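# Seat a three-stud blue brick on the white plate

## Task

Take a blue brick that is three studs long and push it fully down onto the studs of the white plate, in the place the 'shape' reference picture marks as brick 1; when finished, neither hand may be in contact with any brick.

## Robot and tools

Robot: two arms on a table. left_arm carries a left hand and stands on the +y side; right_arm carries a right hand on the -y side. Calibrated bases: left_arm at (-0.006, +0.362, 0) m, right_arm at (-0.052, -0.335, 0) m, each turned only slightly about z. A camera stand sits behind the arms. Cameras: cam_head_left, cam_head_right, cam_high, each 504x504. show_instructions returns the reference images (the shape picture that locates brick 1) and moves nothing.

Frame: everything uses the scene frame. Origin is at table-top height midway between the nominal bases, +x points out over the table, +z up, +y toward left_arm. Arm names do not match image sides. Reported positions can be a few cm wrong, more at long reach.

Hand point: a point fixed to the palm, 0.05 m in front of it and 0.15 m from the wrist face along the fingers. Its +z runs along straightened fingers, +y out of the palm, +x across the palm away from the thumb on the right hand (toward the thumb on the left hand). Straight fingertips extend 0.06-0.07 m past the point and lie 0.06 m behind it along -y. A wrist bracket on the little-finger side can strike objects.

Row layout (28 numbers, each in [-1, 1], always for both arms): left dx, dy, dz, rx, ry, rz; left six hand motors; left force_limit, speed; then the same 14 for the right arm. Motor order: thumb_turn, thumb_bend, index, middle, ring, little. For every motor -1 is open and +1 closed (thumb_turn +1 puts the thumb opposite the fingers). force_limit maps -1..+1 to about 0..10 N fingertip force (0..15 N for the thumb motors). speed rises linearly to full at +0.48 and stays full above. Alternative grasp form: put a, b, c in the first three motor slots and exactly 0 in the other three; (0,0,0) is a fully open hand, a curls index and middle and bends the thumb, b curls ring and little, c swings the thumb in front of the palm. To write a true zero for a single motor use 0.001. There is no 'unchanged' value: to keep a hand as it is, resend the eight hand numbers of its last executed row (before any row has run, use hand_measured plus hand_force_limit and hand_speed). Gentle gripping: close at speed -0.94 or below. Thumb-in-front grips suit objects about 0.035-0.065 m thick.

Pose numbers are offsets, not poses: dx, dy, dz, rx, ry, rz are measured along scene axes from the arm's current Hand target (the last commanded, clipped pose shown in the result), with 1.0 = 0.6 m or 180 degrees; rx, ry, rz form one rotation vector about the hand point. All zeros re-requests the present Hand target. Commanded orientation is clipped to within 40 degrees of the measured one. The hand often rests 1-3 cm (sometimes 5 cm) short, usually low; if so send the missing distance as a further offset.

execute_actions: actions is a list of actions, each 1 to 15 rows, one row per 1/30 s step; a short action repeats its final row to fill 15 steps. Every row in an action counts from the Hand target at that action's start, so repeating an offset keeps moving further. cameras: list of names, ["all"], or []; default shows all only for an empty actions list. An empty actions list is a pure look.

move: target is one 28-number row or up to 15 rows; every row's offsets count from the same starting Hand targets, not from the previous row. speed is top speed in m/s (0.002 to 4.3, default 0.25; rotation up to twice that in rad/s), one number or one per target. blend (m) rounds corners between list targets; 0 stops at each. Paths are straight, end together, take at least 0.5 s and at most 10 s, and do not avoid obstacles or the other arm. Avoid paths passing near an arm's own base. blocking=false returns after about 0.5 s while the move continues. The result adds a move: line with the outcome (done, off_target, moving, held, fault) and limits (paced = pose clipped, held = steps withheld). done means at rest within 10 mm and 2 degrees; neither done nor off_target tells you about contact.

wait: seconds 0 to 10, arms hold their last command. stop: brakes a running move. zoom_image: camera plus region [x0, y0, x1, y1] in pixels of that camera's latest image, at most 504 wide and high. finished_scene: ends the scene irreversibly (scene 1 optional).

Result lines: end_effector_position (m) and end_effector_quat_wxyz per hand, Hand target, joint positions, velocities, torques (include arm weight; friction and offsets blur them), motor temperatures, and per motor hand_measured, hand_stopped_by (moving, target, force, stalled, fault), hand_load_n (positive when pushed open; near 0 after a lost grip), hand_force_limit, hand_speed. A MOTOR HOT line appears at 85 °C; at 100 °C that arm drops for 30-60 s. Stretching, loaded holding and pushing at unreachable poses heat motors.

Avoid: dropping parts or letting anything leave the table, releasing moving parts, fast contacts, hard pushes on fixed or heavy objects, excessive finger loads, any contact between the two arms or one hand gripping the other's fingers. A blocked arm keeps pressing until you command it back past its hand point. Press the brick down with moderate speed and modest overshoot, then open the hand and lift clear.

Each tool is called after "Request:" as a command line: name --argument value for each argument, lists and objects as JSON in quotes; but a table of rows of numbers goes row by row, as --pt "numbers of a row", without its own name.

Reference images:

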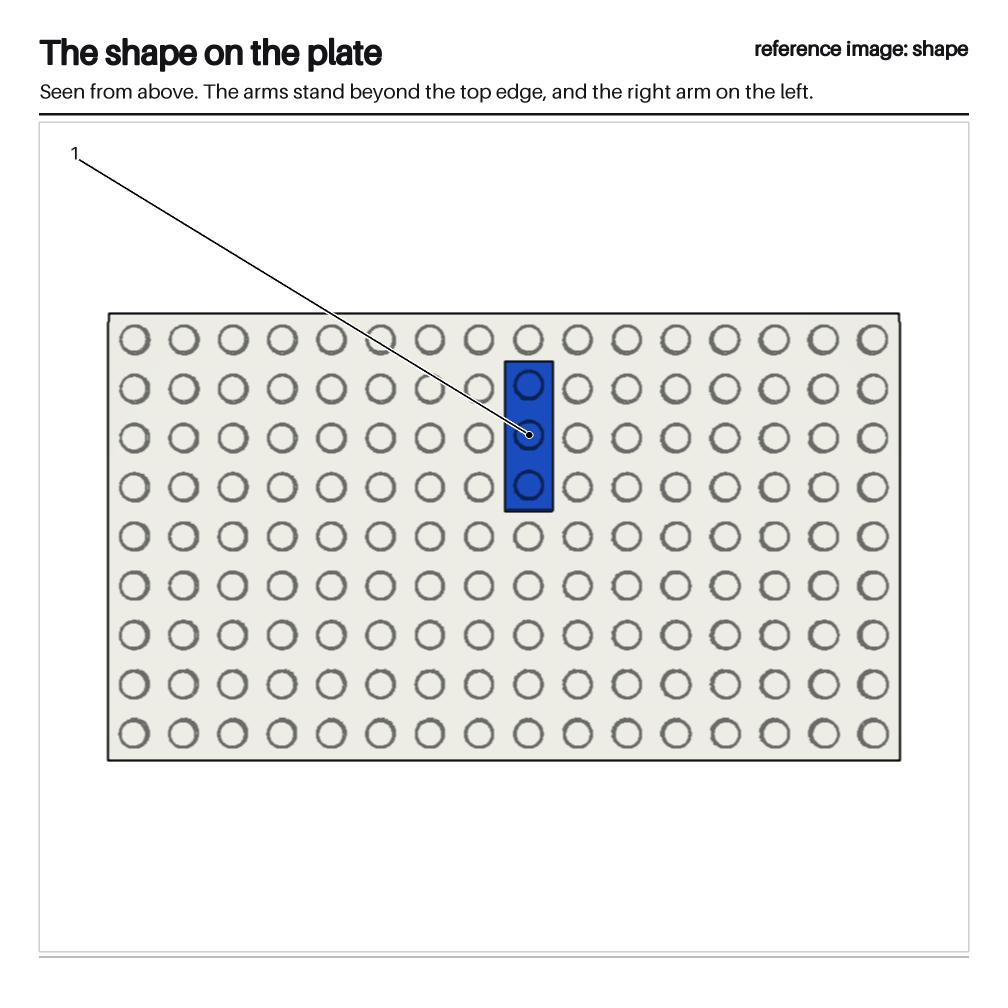

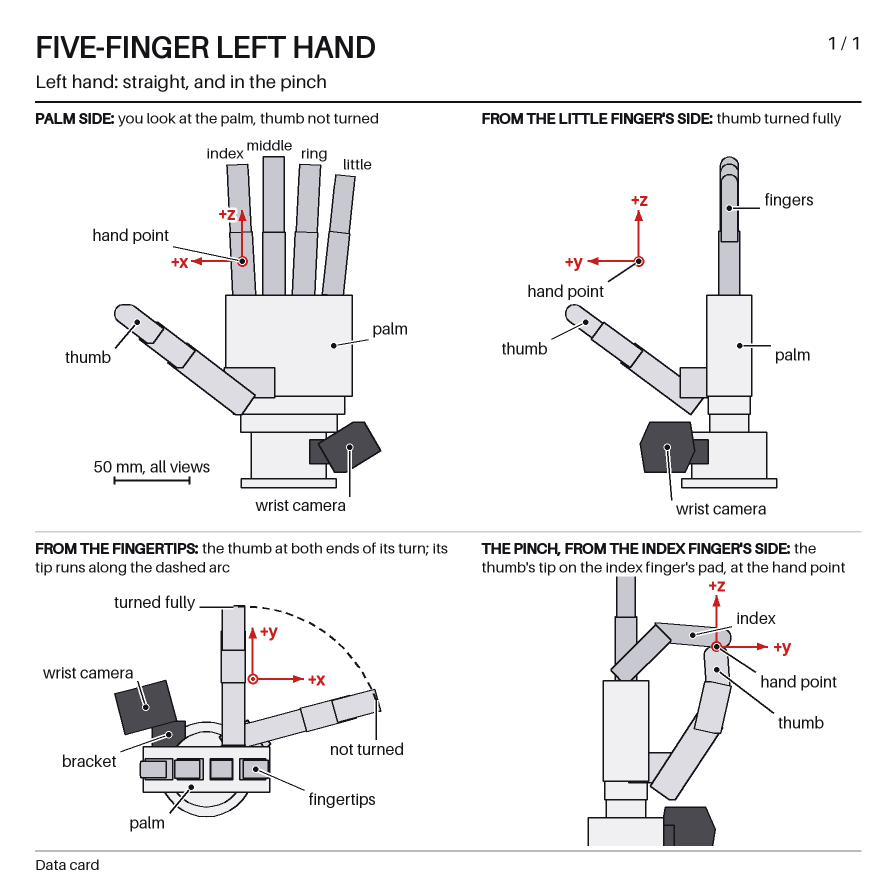

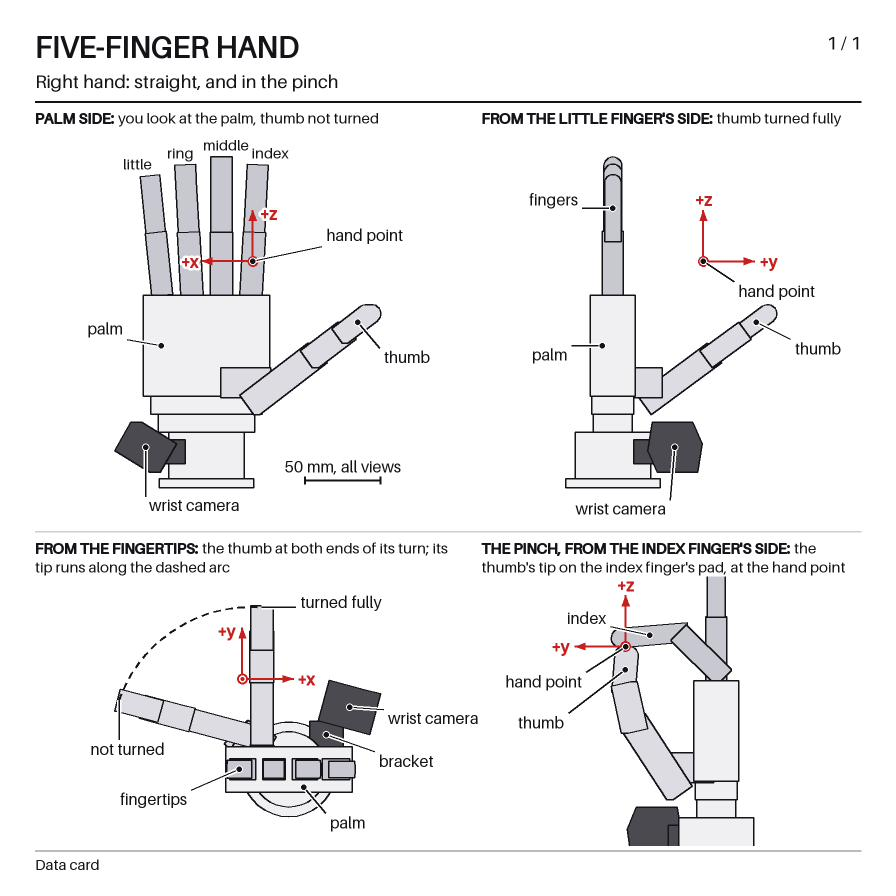

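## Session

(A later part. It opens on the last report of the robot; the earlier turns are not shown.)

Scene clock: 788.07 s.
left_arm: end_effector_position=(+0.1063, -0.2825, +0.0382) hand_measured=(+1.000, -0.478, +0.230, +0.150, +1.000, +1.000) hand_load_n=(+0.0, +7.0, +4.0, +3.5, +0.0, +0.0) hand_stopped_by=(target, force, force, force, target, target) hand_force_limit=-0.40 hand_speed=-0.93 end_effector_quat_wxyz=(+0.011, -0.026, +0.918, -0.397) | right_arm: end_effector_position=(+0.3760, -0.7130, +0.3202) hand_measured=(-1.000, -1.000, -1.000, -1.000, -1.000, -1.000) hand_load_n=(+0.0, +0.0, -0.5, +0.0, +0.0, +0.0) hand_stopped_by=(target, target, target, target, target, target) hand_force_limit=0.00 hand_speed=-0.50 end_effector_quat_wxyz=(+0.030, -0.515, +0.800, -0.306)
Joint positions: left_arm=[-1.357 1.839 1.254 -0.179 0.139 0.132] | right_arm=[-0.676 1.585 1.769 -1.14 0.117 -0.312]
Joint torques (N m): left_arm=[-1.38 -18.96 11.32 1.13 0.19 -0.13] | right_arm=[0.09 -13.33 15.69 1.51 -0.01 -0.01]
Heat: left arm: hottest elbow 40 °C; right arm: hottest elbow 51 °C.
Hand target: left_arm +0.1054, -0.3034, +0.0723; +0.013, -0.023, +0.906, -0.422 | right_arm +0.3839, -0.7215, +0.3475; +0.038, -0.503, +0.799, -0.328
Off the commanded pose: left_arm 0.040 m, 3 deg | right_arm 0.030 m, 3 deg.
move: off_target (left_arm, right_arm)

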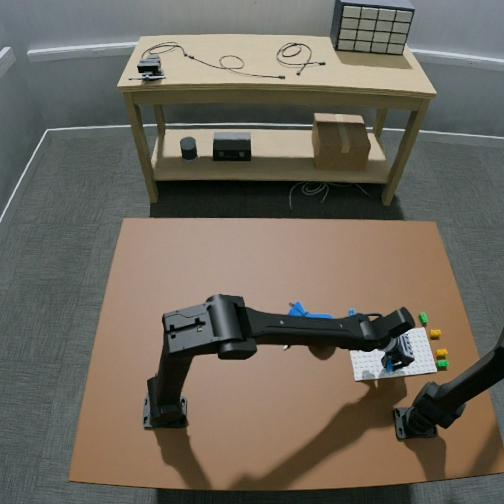

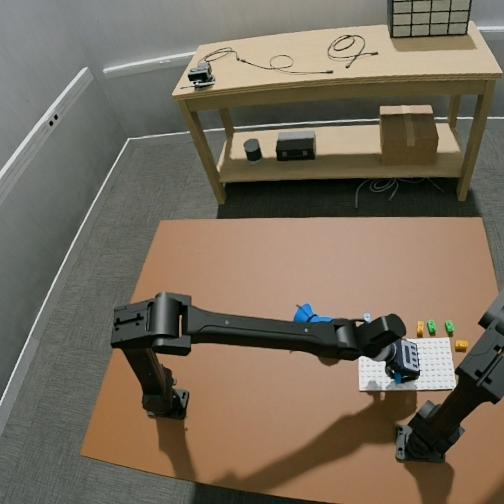

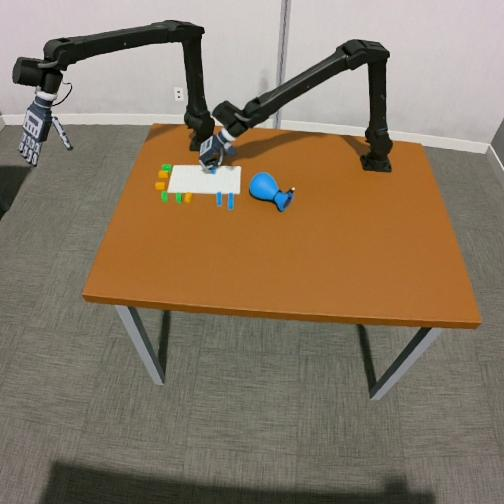

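Request:
move --target '[0.008, 0.0, 0.05, 0, 0, 0, 1, -0.44, 0.5, 0.4, 1, 1, -0.4, -0.93, 0, 0, 0, 0, 0, 0, 0, 0, 0, 0, 0, 0, 0, -0.5]' --speed 0.08

Scene clock: 792.87 s.
left_arm: end_effector_position=(+0.1049, -0.2817, +0.0670) hand_measured=(+1.000, -0.478, +0.230, +0.150, +1.000, +1.000) hand_load_n=(+0.0, +7.0, +4.0, +3.0, +0.0, +0.0) hand_stopped_by=(target, force, force, force, target, target) hand_force_limit=-0.40 hand_speed=-0.93 end_effector_quat_wxyz=(+0.008, -0.025, +0.918, -0.395) | right_arm: end_effector_position=(+0.3760, -0.7130, +0.3202) hand_measured=(-1.000, -1.000, -1.000, -1.000, -1.000, -1.000) hand_load_n=(+0.0, +0.0, +0.0, +0.0, +0.0, +0.0) hand_stopped_by=(target, target, target, target, target, target) hand_force_limit=0.00 hand_speed=-0.50 end_effector_quat_wxyz=(+0.030, -0.515, +0.800, -0.306)
Joint positions: left_arm=[-1.357 1.8 1.284 -0.253 0.145 0.132] | right_arm=[-0.676 1.585 1.769 -1.14 0.117 -0.312]
Joint torques (N m): left_arm=[-0.67 -18.2 12.21 1.22 0.19 -0.09] | right_arm=[0.26 -13.86 15.69 1.42 -0.03 0.01]
Heat: left arm: hottest elbow 40 °C; right arm: hottest elbow 51 °C.
Hand target: left_arm +0.1102, -0.3035, +0.1023; +0.012, -0.023, +0.906, -0.422 | right_arm +0.3839, -0.7215, +0.3475; +0.038, -0.503, +0.799, -0.328
Off the commanded pose: left_arm 0.042 m, 3 deg | right_arm 0.030 m, 3 deg.
move: off_target (left_arm, right_arm)

Request:
move --target '[0.0, -0.01, 0.02, 0, 0, 0, 1, -0.44, 0.5, 0.4, 1, 1, -0.4, -0.93, 0, 0, 0, 0, 0, 0, 0, 0, 0, 0, 0, 0, 0, -0.5]' --speed 0.08

Scene clock: 796.33 s.
left_arm: end_effector_position=(+0.1062, -0.2869, +0.0774) hand_measured=(+1.000, -0.478, +0.230, +0.150, +1.000, +1.000) hand_load_n=(+0.0, +7.5, +4.0, +3.5, +0.0, +0.0) hand_stopped_by=(target, force, force, force, target, target) hand_force_limit=-0.40 hand_speed=-0.93 end_effector_quat_wxyz=(+0.008, -0.025, +0.919, -0.394) | right_arm: end_effector_position=(+0.3760, -0.7130, +0.3202) hand_measured=(-1.000, -1.000, -1.000, -1.000, -1.000, -1.000) hand_load_n=(+0.0, +0.0, +0.0, +0.0, +0.0, +0.0) hand_stopped_by=(target, target, target, target, target, target) hand_force_limit=0.00 hand_speed=-0.50 end_effector_quat_wxyz=(+0.030, -0.515, +0.800, -0.306)
Joint positions: left_arm=[-1.357 1.8 1.316 -0.287 0.145 0.132] | right_arm=[-0.676 1.585 1.769 -1.14 0.117 -0.312]
Joint torques (N m): left_arm=[-0.91 -18.37 12.52 1.2 0.13 -0.1] | right_arm=[0.32 -13.8 15.68 1.44 -0.03 0]
Motor temperatures (°C): left_arm=[29 36 41 28 26 27] | right_arm=[28 36 51 27 29 28]
Heat: left arm: hottest elbow 41 °C; right arm: hottest elbow 51 °C.
Hand target: left_arm +0.1102, -0.3094, +0.1142; +0.012, -0.023, +0.906, -0.421 | right_arm +0.3839, -0.7215, +0.3475; +0.038, -0.503, +0.799, -0.328
Off the commanded pose: left_arm 0.043 m, 3 deg | right_arm 0.030 m, 3 deg.
move: off_target (left_arm, right_arm)

Request:
move --target '[-0.0105, 0.01, -0.135, 0, 0, 0, 1, -0.44, 0.5, 0.4, 1, 1, -0.4, -0.93, 0, 0, 0, 0, 0, 0, 0, 0, 0, 0, 0, 0, 0, -0.5]' --speed 0.06 --cameras '["all"]'

Request:
zoom_image --camera "cam_high" --region '[198, 162, 222, 186]'

Request:
zoom_image --camera "cam_head_right" --region '[384, 358, 420, 394]'

Request:
zoom_image --camera "cam_head_left" --region '[374, 346, 410, 382]'

Scene clock: 804.67 s.
left_arm: end_effector_position=(+0.1098, -0.2987, +0.0384) hand_measured=(+1.000, -0.478, +0.230, +0.150, +1.000, +1.000) hand_load_n=(+0.0, +7.0, +3.5, +3.0, +0.0, +0.0) hand_stopped_by=(target, force, force, force, target, target) hand_force_limit=-0.40 hand_speed=-0.93 end_effector_quat_wxyz=(+0.015, -0.023, +0.908, -0.418) | right_arm: end_effector_position=(+0.3760, -0.7130, +0.3202) hand_measured=(-1.000, -1.000, -1.000, -1.000, -1.000, -1.000) hand_load_n=(-0.5, +0.0, +0.0, +0.0, +0.0, +0.0) hand_stopped_by=(target, target, target, target, target, target) hand_force_limit=0.00 hand_speed=-0.50 end_effector_quat_wxyz=(+0.030, -0.515, +0.800, -0.306)
Joint positions: left_arm=[-1.357 1.863 1.268 -0.122 0.142 0.132] | right_arm=[-0.676 1.585 1.769 -1.14 0.117 -0.312]
Joint torques (N m): left_arm=[-1.67 -16.32 7.83 2.71 0.01 -0.14] | right_arm=[0.38 -13.74 15.6 1.46 -0.03 -0.02]
Heat: left arm: hottest elbow 42 °C; right arm: hottest elbow 51 °C.
Hand target: left_arm +0.1039, -0.3035, +0.0334; +0.012, -0.023, +0.906, -0.422 | right_arm +0.3839, -0.7215, +0.3475; +0.038, -0.503, +0.799, -0.328
Off the commanded pose: left_arm 0.009 m, 1 deg | right_arm 0.030 m, 3 deg.
move: off_target (right_arm)

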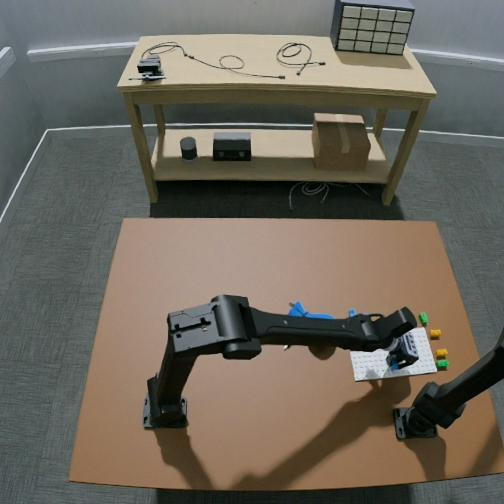

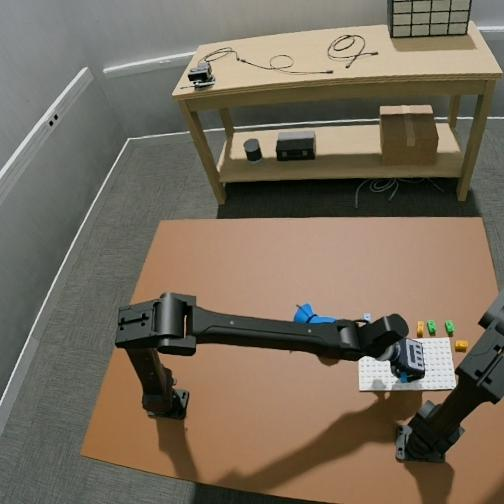

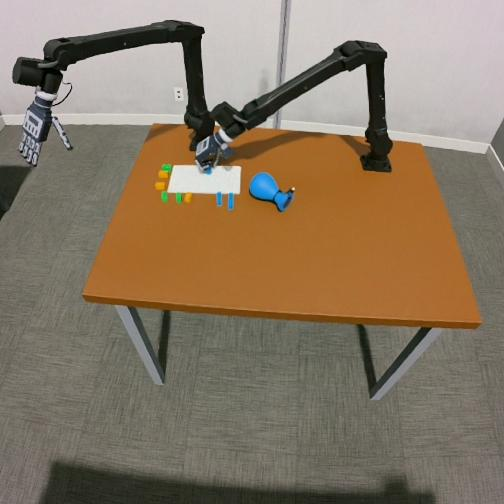

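Scaled by 21.000.

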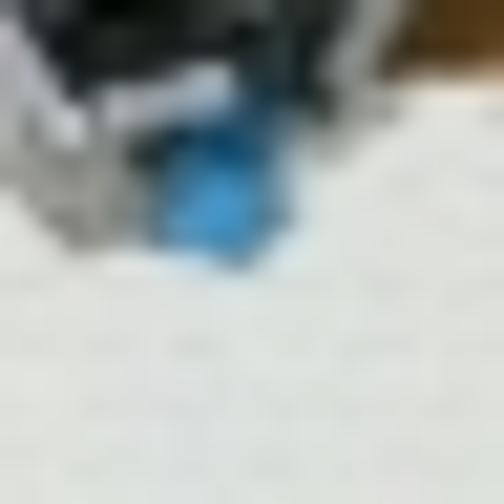

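Scaled by 14.000.

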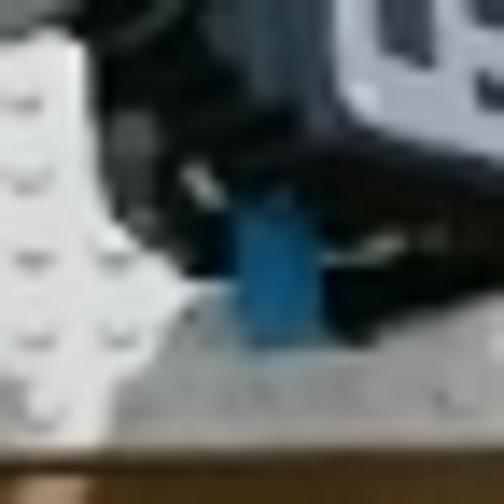

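Scaled by 14.000.

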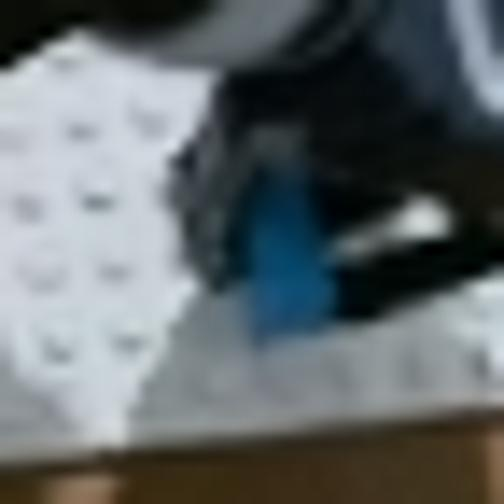

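Request:
move --target '[0.0035, 0.002, -0.024, 0, 0, 0, 1, -0.44, 0.5, 0.4, 1, 1, -0.4, -0.93, 0, 0, 0, 0, 0, 0, 0, 0, 0, 0, 0, 0, 0, -0.5]' --speed 0.03 --cameras '["all"]'

Request:
zoom_image --camera "cam_high" --region '[198, 162, 222, 186]'

Request:
zoom_image --camera "cam_head_right" --region '[384, 358, 420, 394]'

Request:
zoom_image --camera "cam_head_left" --region '[374, 346, 410, 382]'

Scene clock: 823.83 s.
left_arm: end_effector_position=(+0.1103, -0.3008, +0.0307) hand_measured=(+1.000, -0.478, +0.230, +0.150, +1.000, +1.000) hand_load_n=(-0.5, +2.5, +2.0, +0.5, +0.0, +0.0) hand_stopped_by=(target, force, force, force, target, target) hand_force_limit=-0.40 hand_speed=-0.93 end_effector_quat_wxyz=(+0.016, -0.023, +0.906, -0.423) | right_arm: end_effector_position=(+0.3760, -0.7130, +0.3202) hand_measured=(-1.000, -1.000, -1.000, -1.000, -1.000, -1.000) hand_load_n=(+0.0, +0.0, +0.0, +0.0, +0.0, +0.0) hand_stopped_by=(target, target, target, target, target, target) hand_force_limit=0.00 hand_speed=-0.50 end_effector_quat_wxyz=(+0.030, -0.515, +0.800, -0.306)
Joint positions: left_arm=[-1.357 1.876 1.259 -0.088 0.142 0.132] | right_arm=[-0.676 1.585 1.769 -1.14 0.117 -0.312]
Joint torques (N m): left_arm=[-1.26 -15.79 7.41 2.67 0.11 -0.12] | right_arm=[0.56 -13.86 15.69 1.5 -0.06 -0.02]
Heat: left arm: hottest elbow 41 °C; right arm: hottest elbow 51 °C.
Hand target: left_arm +0.1060, -0.3022, +0.0188; +0.012, -0.023, +0.906, -0.421 | right_arm +0.3839, -0.7215, +0.3475; +0.038, -0.503, +0.799, -0.328
Off the commanded pose: left_arm 0.013 m, 0 deg | right_arm 0.030 m, 3 deg.
move: off_target (left_arm, right_arm)

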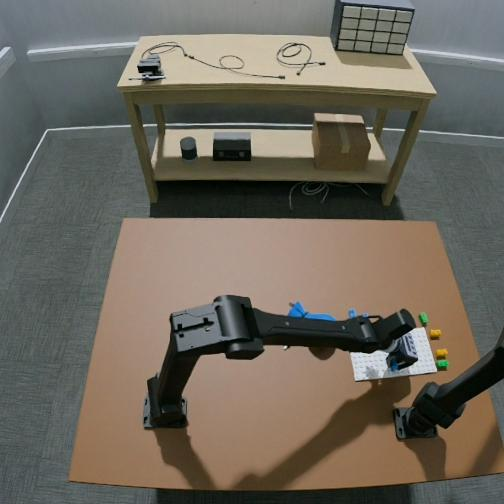

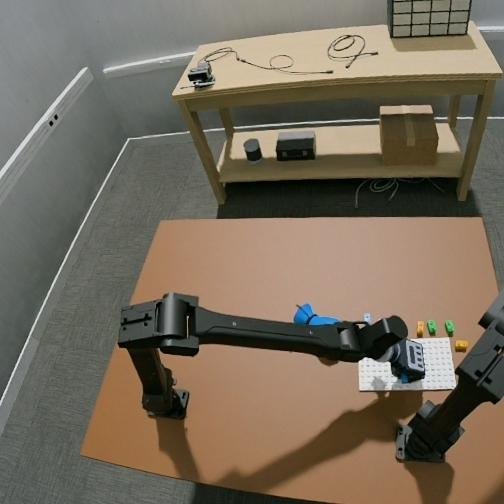

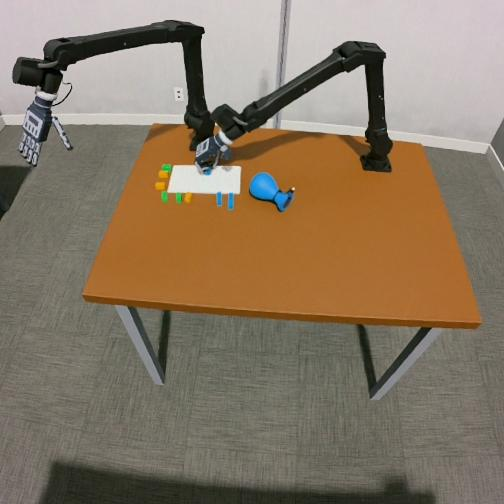

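Scaled by 21.000.

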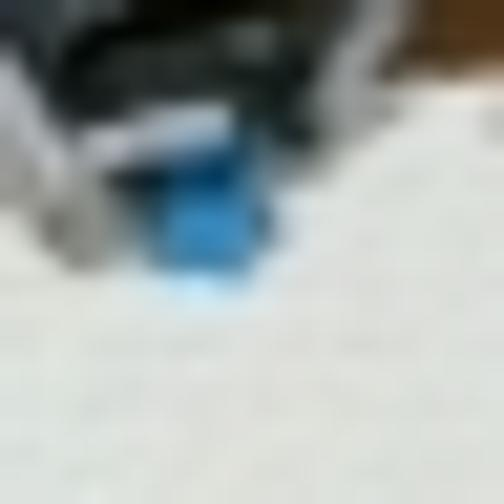

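Scaled by 14.000.

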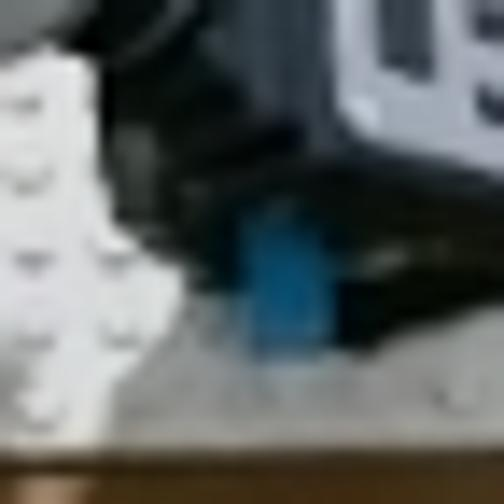

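Scaled by 14.000.

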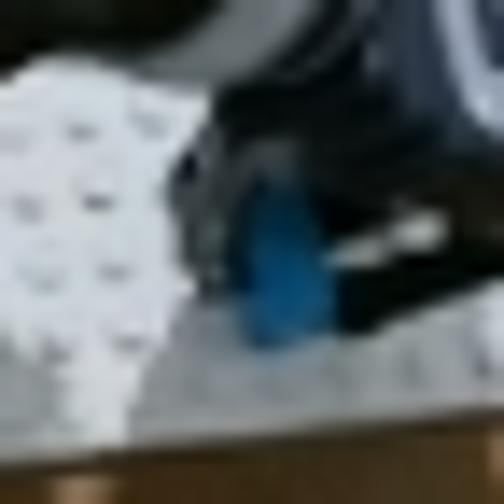

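Request:
move --target '[0.0, 0.0, 0.0, 0, 0, 0, 1, -0.525, 0.265, 0.215, 1, 1, -0.4, -0.93, 0, 0, 0, 0, 0, 0, 0, 0, 0, 0, 0, 0, 0, -0.5]' --speed 0.03 --cameras '["all"]'

Request:
zoom_image --camera "cam_high" --region '[198, 162, 222, 186]'

Request:
zoom_image --camera "cam_head_right" --region '[384, 358, 420, 394]'

Request:
zoom_image --camera "cam_head_left" --region '[374, 346, 410, 382]'

Scene clock: 842.87 s.
left_arm: end_effector_position=(+0.1103, -0.3006, +0.0278) hand_measured=(+1.000, -0.526, +0.242, +0.168, +1.000, +1.000) hand_load_n=(+0.0, +0.0, +0.0, +0.5, +0.0, +0.0) hand_stopped_by=(target, target, force, force, target, target) hand_force_limit=-0.40 hand_speed=-0.93 end_effector_quat_wxyz=(+0.015, -0.023, +0.907, -0.421) | right_arm: end_effector_position=(+0.3760, -0.7130, +0.3202) hand_measured=(-1.000, -1.000, -1.000, -1.000, -1.000, -1.000) hand_load_n=(+0.0, +0.0, +0.0, +0.0, +0.0, +0.0) hand_stopped_by=(target, target, target, target, target, target) hand_force_limit=0.00 hand_speed=-0.50 end_effector_quat_wxyz=(+0.030, -0.515, +0.800, -0.306)
Joint positions: left_arm=[-1.357 1.881 1.259 -0.087 0.142 0.132] | right_arm=[-0.676 1.585 1.769 -1.14 0.117 -0.312]
Joint torques (N m): left_arm=[-1.32 -15.97 7.41 2.69 0.13 -0.12] | right_arm=[0.21 -13.33 15.65 1.58 -0.02 -0.01]
Heat: left arm: hottest elbow 39 °C; right arm: hottest elbow 51 °C.
Hand target: left_arm +0.1060, -0.3022, +0.0188; +0.012, -0.023, +0.906, -0.421 | right_arm +0.3839, -0.7215, +0.3475; +0.038, -0.503, +0.799, -0.328
Off the commanded pose: left_arm 0.010 m, 0 deg | right_arm 0.030 m, 3 deg.
move: off_target (right_arm)

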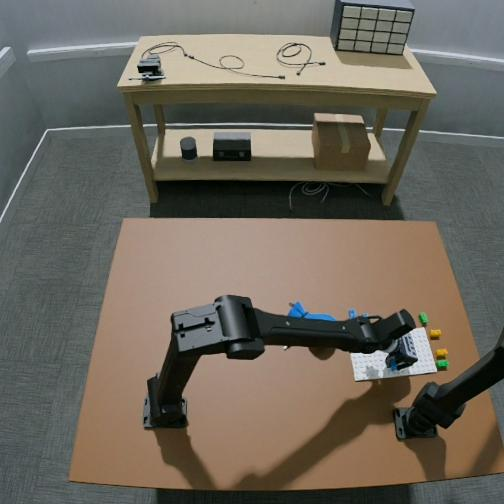

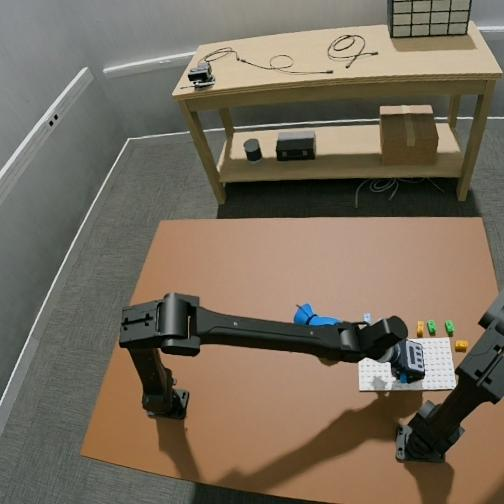

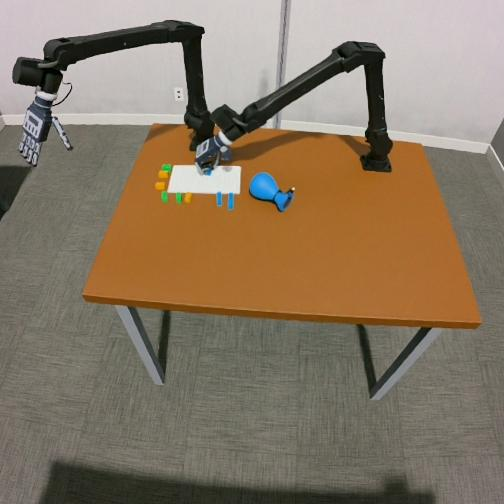

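Scaled by 21.000.

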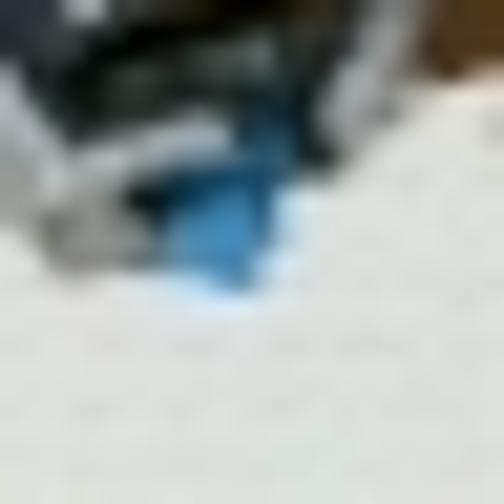

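Scaled by 14.000.

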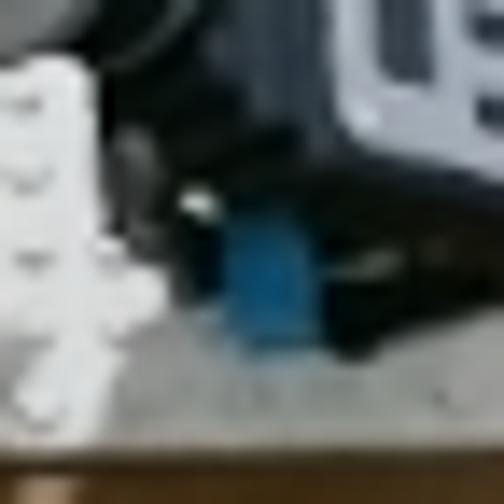

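Scaled by 14.000.

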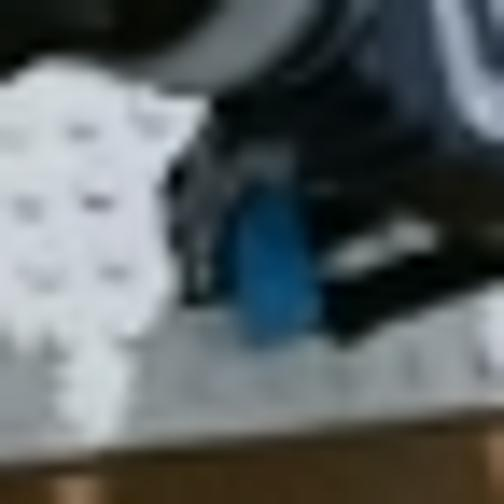

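Request:
move --pt "0.0 0.0 0.0 0 0 0 1 -1.0 0.265 0.215 1 1 -0.4 -0.6 0 0 0 0 0 0 0 0 0 0 0 0 0 -0.5" --pt "0.0 -0.03 0.008 0 0 0 1 -1.0 0.265 0.215 1 1 -0.4 -0.6 0 0 0 0 0 0 0 0 0 0 0 0 0 -0.5" --speed 0.03 --cameras '["all"]'

Request:
zoom_image --camera "cam_high" --region '[198, 162, 222, 186]'

Request:
zoom_image --camera "cam_head_right" --region '[384, 358, 420, 394]'

Request:
zoom_image --camera "cam_head_left" --region '[374, 346, 410, 382]'

Scene clock: 875.47 s.
left_arm: end_effector_position=(+0.1097, -0.3013, +0.0256) hand_measured=(+1.000, -1.000, +0.242, +0.170, +1.000, +1.000) hand_load_n=(+0.0, -0.5, +0.0, -5.5, +0.0, +0.0) hand_stopped_by=(target, target, force, force, target, target) hand_force_limit=-0.40 hand_speed=-0.60 end_effector_quat_wxyz=(+0.015, -0.024, +0.907, -0.420) | right_arm: end_effector_position=(+0.3760, -0.7130, +0.3202) hand_measured=(-1.000, -1.000, -1.000, -1.000, -1.000, -1.000) hand_load_n=(+0.0, +0.0, +0.0, +0.0, +0.0, +0.0) hand_stopped_by=(target, target, target, target, target, target) hand_force_limit=0.00 hand_speed=-0.50 end_effector_quat_wxyz=(+0.030, -0.515, +0.800, -0.306)
Joint positions: left_arm=[-1.358 1.886 1.261 -0.087 0.141 0.13] | right_arm=[-0.676 1.585 1.769 -1.14 0.117 -0.312]
Joint torques (N m): left_arm=[-1.9 -14.33 11.47 1.37 -0.05 -0.13] | right_arm=[0.21 -13.27 15.71 1.47 -0.02 -0.01]
Heat: left arm: hottest elbow 38 °C; right arm: hottest elbow 52 °C.
Hand target: left_arm +0.1058, -0.3202, +0.0237; +0.012, -0.023, +0.906, -0.422 | right_arm +0.3839, -0.7215, +0.3475; +0.038, -0.503, +0.799, -0.328
Off the commanded pose: left_arm 0.019 m, 0 deg | right_arm 0.030 m, 3 deg.
move: off_target (left_arm, right_arm)

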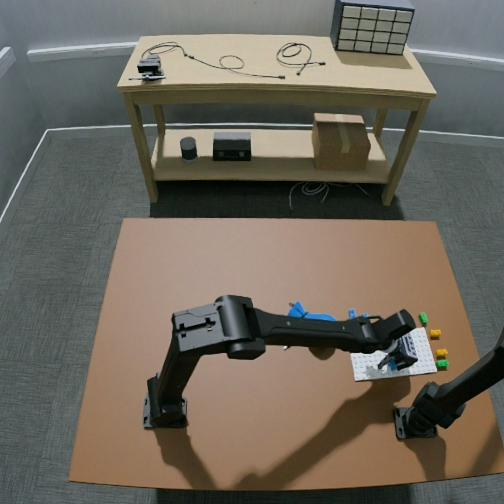

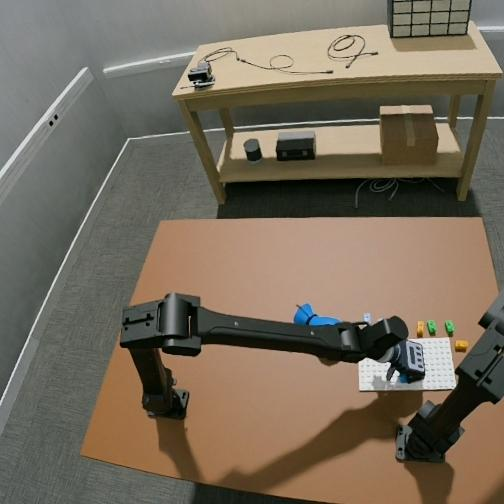

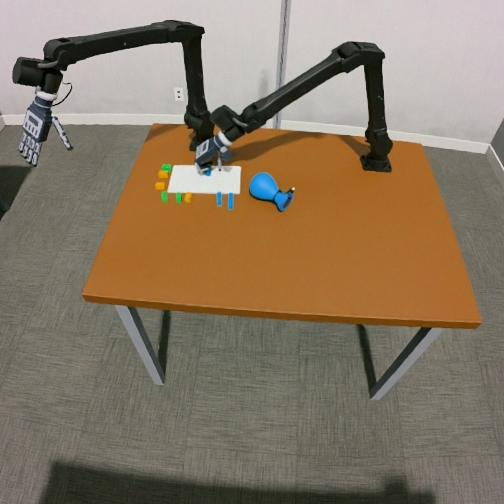

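Scaled by 21.000.

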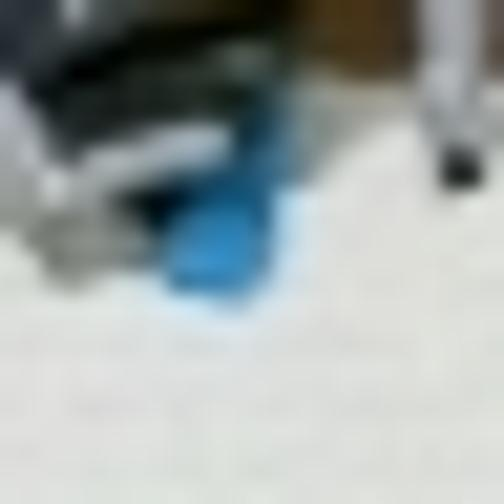

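Scaled by 14.000.

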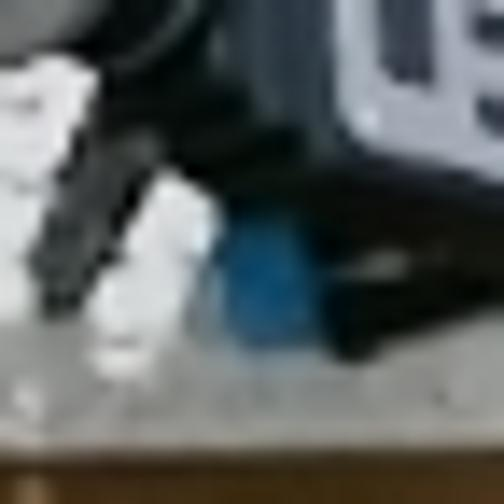

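Scaled by 14.000.

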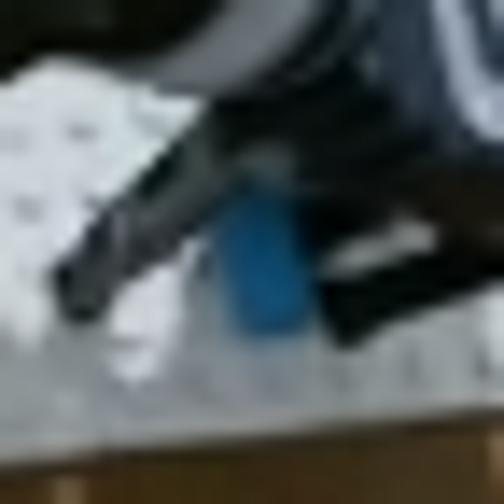

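Request:
move --target '[0.0, -0.01, 0.08, 0, 0, 0, 1, -1.0, 0.265, 0.215, 1, 1, -0.4, -0.6, 0, 0, 0, 0, 0, 0, 0, 0, 0, 0, 0, 0, 0, -0.5]' --speed 0.06 --cameras '["all"]'

Request:
zoom_image --camera "cam_high" --region '[198, 162, 222, 186]'

Request:
zoom_image --camera "cam_head_right" --region '[384, 358, 420, 394]'

Request:
zoom_image --camera "cam_head_left" --region '[374, 346, 410, 382]'

Scene clock: 883.37 s.
left_arm: end_effector_position=(+0.1087, -0.3008, +0.0348) hand_measured=(+1.000, -1.000, +0.242, +0.168, +1.000, +1.000) hand_load_n=(+0.0, +0.0, +0.5, +0.0, +0.5, +0.5) hand_stopped_by=(target, target, force, force, target, target) hand_force_limit=-0.40 hand_speed=-0.60 end_effector_quat_wxyz=(+0.010, -0.027, +0.919, -0.394) | right_arm: end_effector_position=(+0.3760, -0.7130, +0.3202) hand_measured=(-1.000, -1.000, -1.000, -1.000, -1.000, -1.000) hand_load_n=(+0.0, +0.0, +0.0, +0.0, +0.0, +0.0) hand_stopped_by=(target, target, target, target, target, target) hand_force_limit=0.00 hand_speed=-0.50 end_effector_quat_wxyz=(+0.030, -0.515, +0.800, -0.306)
Joint positions: left_arm=[-1.36 1.886 1.318 -0.201 0.139 0.129] | right_arm=[-0.676 1.585 1.769 -1.14 0.117 -0.312]
Joint torques (N m): left_arm=[-1.55 -19.49 12.05 1.2 0.01 -0.15] | right_arm=[0.09 -13.63 15.66 1.44 -0.03 -0.01]
Heat: left arm: hottest elbow 40 °C; right arm: hottest elbow 52 °C.
Hand target: left_arm +0.1060, -0.3263, +0.0718; +0.012, -0.023, +0.906, -0.422 | right_arm +0.3839, -0.7215, +0.3475; +0.038, -0.503, +0.799, -0.328
Off the commanded pose: left_arm 0.045 m, 3 deg | right_arm 0.030 m, 3 deg.
move: off_target (left_arm, right_arm)

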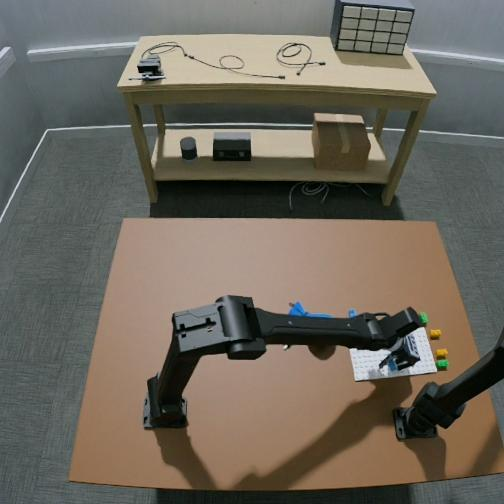

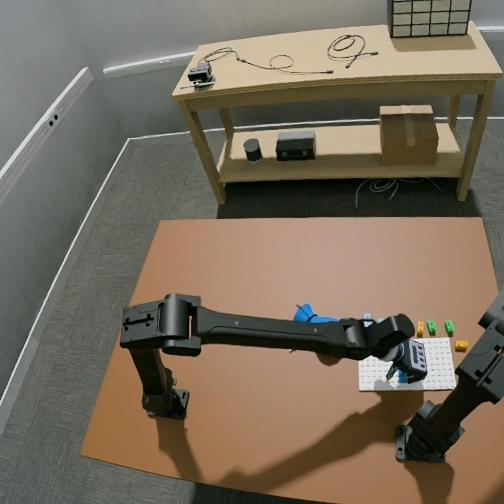

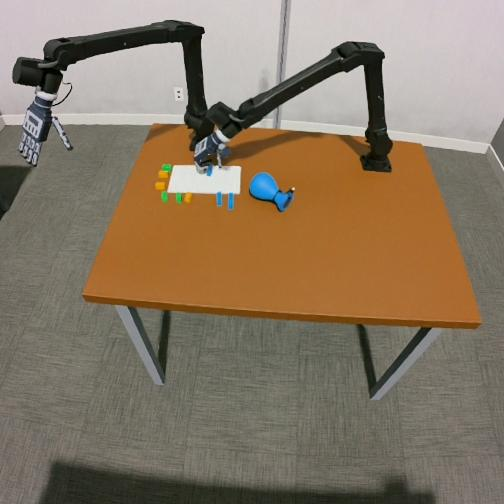

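Scaled by 21.000.

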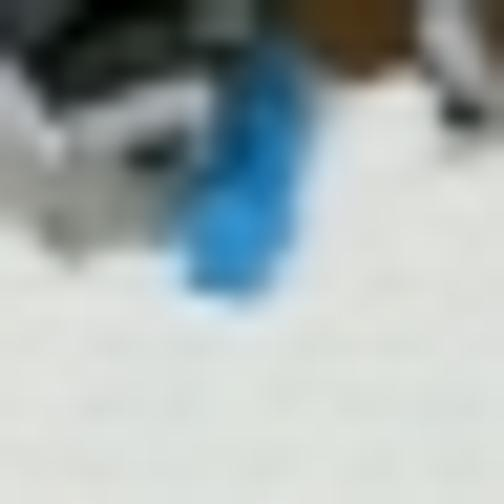

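Scaled by 14.000.

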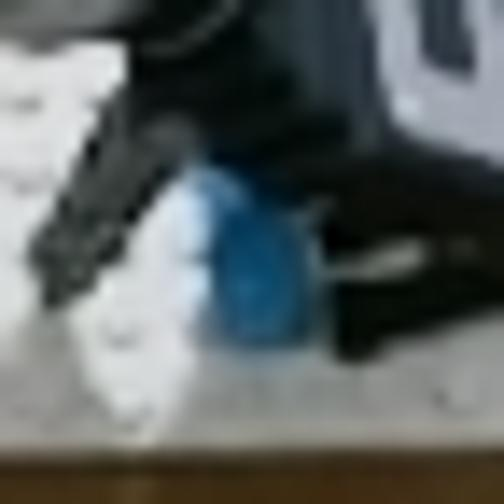

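Scaled by 14.000.

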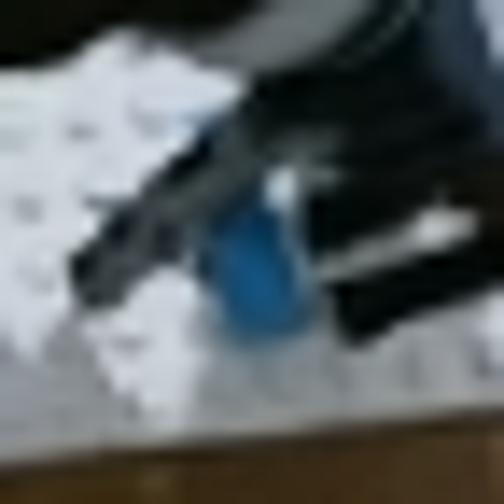

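Request:
move --target '[0.0, 0.0, 0.08, 0, 0, 0, 1, -1.0, 0.265, 0.215, 1, 1, -0.4, -0.6, 0, 0, 0, 0, 0, 0, 0, 0, 0, 0, 0, 0, 0, -0.5]' --speed 0.08 --cameras '["all"]'

Request:
zoom_image --camera "cam_high" --region '[198, 162, 222, 186]'

Request:
zoom_image --camera "cam_head_right" --region '[384, 358, 420, 394]'

Request:
zoom_image --camera "cam_head_left" --region '[374, 346, 410, 382]'

Scene clock: 895.70 s.
left_arm: end_effector_position=(+0.1093, -0.3042, +0.0844) hand_measured=(+1.000, -1.000, +0.242, +0.168, +1.000, +1.000) hand_load_n=(+0.0, +0.0, +0.0, +0.0, +0.0, +0.0) hand_stopped_by=(target, target, force, force, target, target) hand_force_limit=-0.40 hand_speed=-0.60 end_effector_quat_wxyz=(+0.010, -0.026, +0.918, -0.396) | right_arm: end_effector_position=(+0.3760, -0.7130, +0.3202) hand_measured=(-1.000, -1.000, -1.000, -1.000, -1.000, -1.000) hand_load_n=(+0.0, +0.0, +0.0, +0.0, +0.0, +0.0) hand_stopped_by=(target, target, target, target, target, target) hand_force_limit=0.00 hand_speed=-0.50 end_effector_quat_wxyz=(+0.030, -0.515, +0.800, -0.306)
Joint positions: left_arm=[-1.36 1.83 1.379 -0.314 0.139 0.129] | right_arm=[-0.676 1.585 1.769 -1.14 0.117 -0.312]
Joint torques (N m): left_arm=[-1.85 -18.78 12.48 1.21 0.01 -0.15] | right_arm=[-0.15 -13.63 15.71 1.57 -0.01 -0.02]
Heat: left arm: hottest elbow 43 °C; right arm: hottest elbow 52 °C.
Hand target: left_arm +0.1058, -0.3263, +0.1196; +0.012, -0.023, +0.906, -0.422 | right_arm +0.3839, -0.7215, +0.3475; +0.038, -0.503, +0.799, -0.328
Off the commanded pose: left_arm 0.042 m, 3 deg | right_arm 0.030 m, 3 deg.
move: off_target (left_arm, right_arm)

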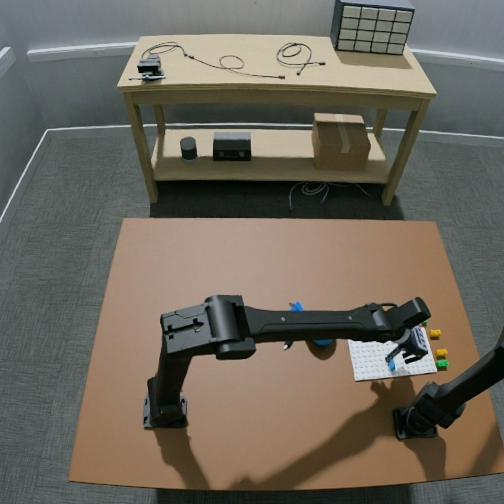

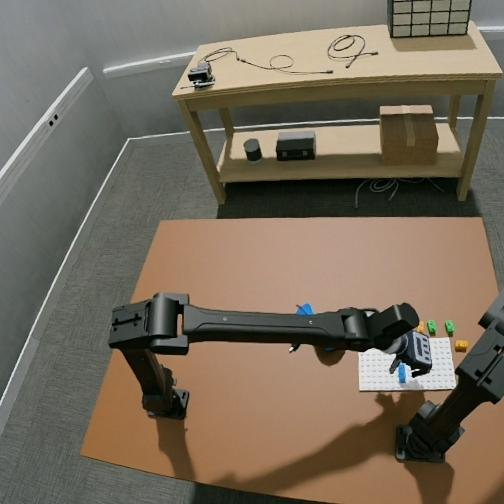

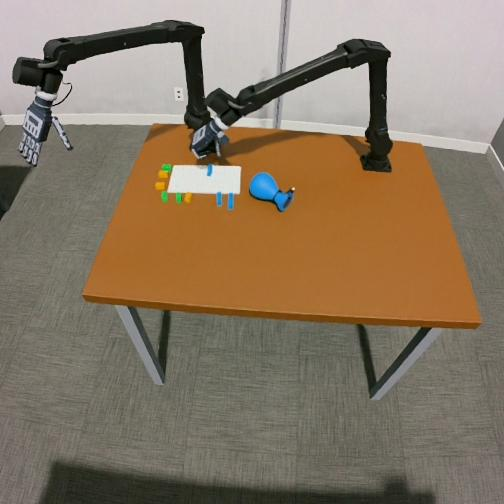

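Scaled by 21.000.

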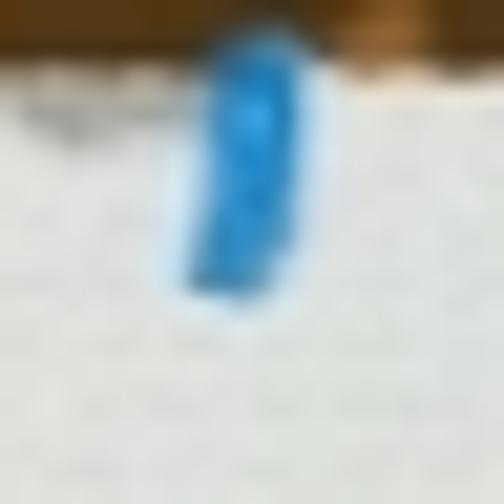

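Scaled by 14.000.

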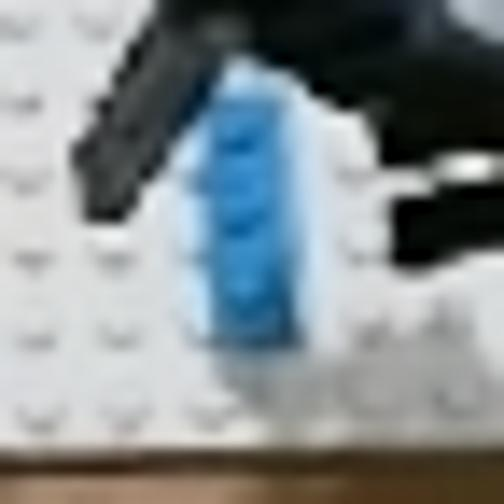

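Scaled by 14.000.

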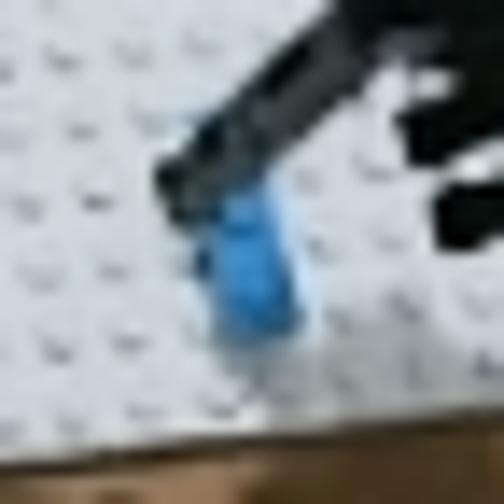

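Request:
zoom_image --camera "cam_head_right" --region '[392, 362, 416, 386]'

Request:
zoom_image --camera "cam_head_left" --region '[380, 354, 404, 378]'

Scaled by 21.000.

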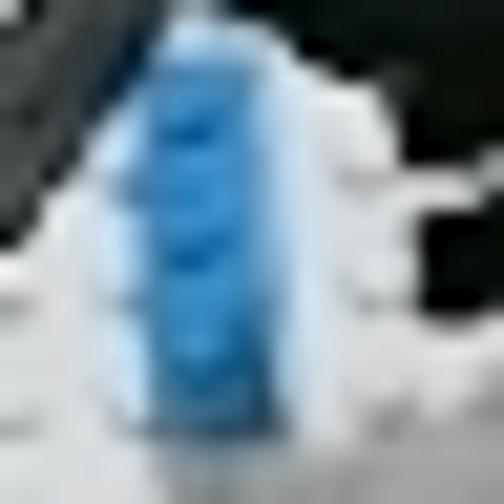

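Scaled by 21.000.

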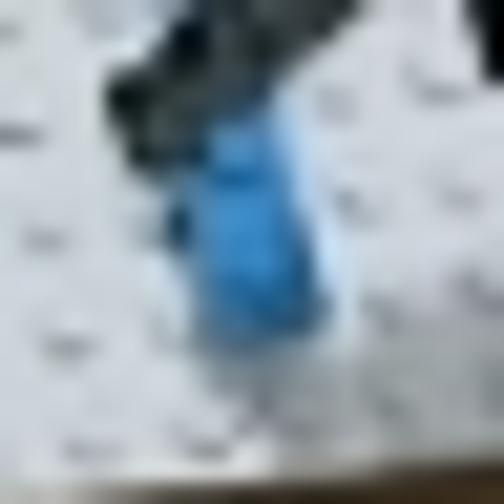

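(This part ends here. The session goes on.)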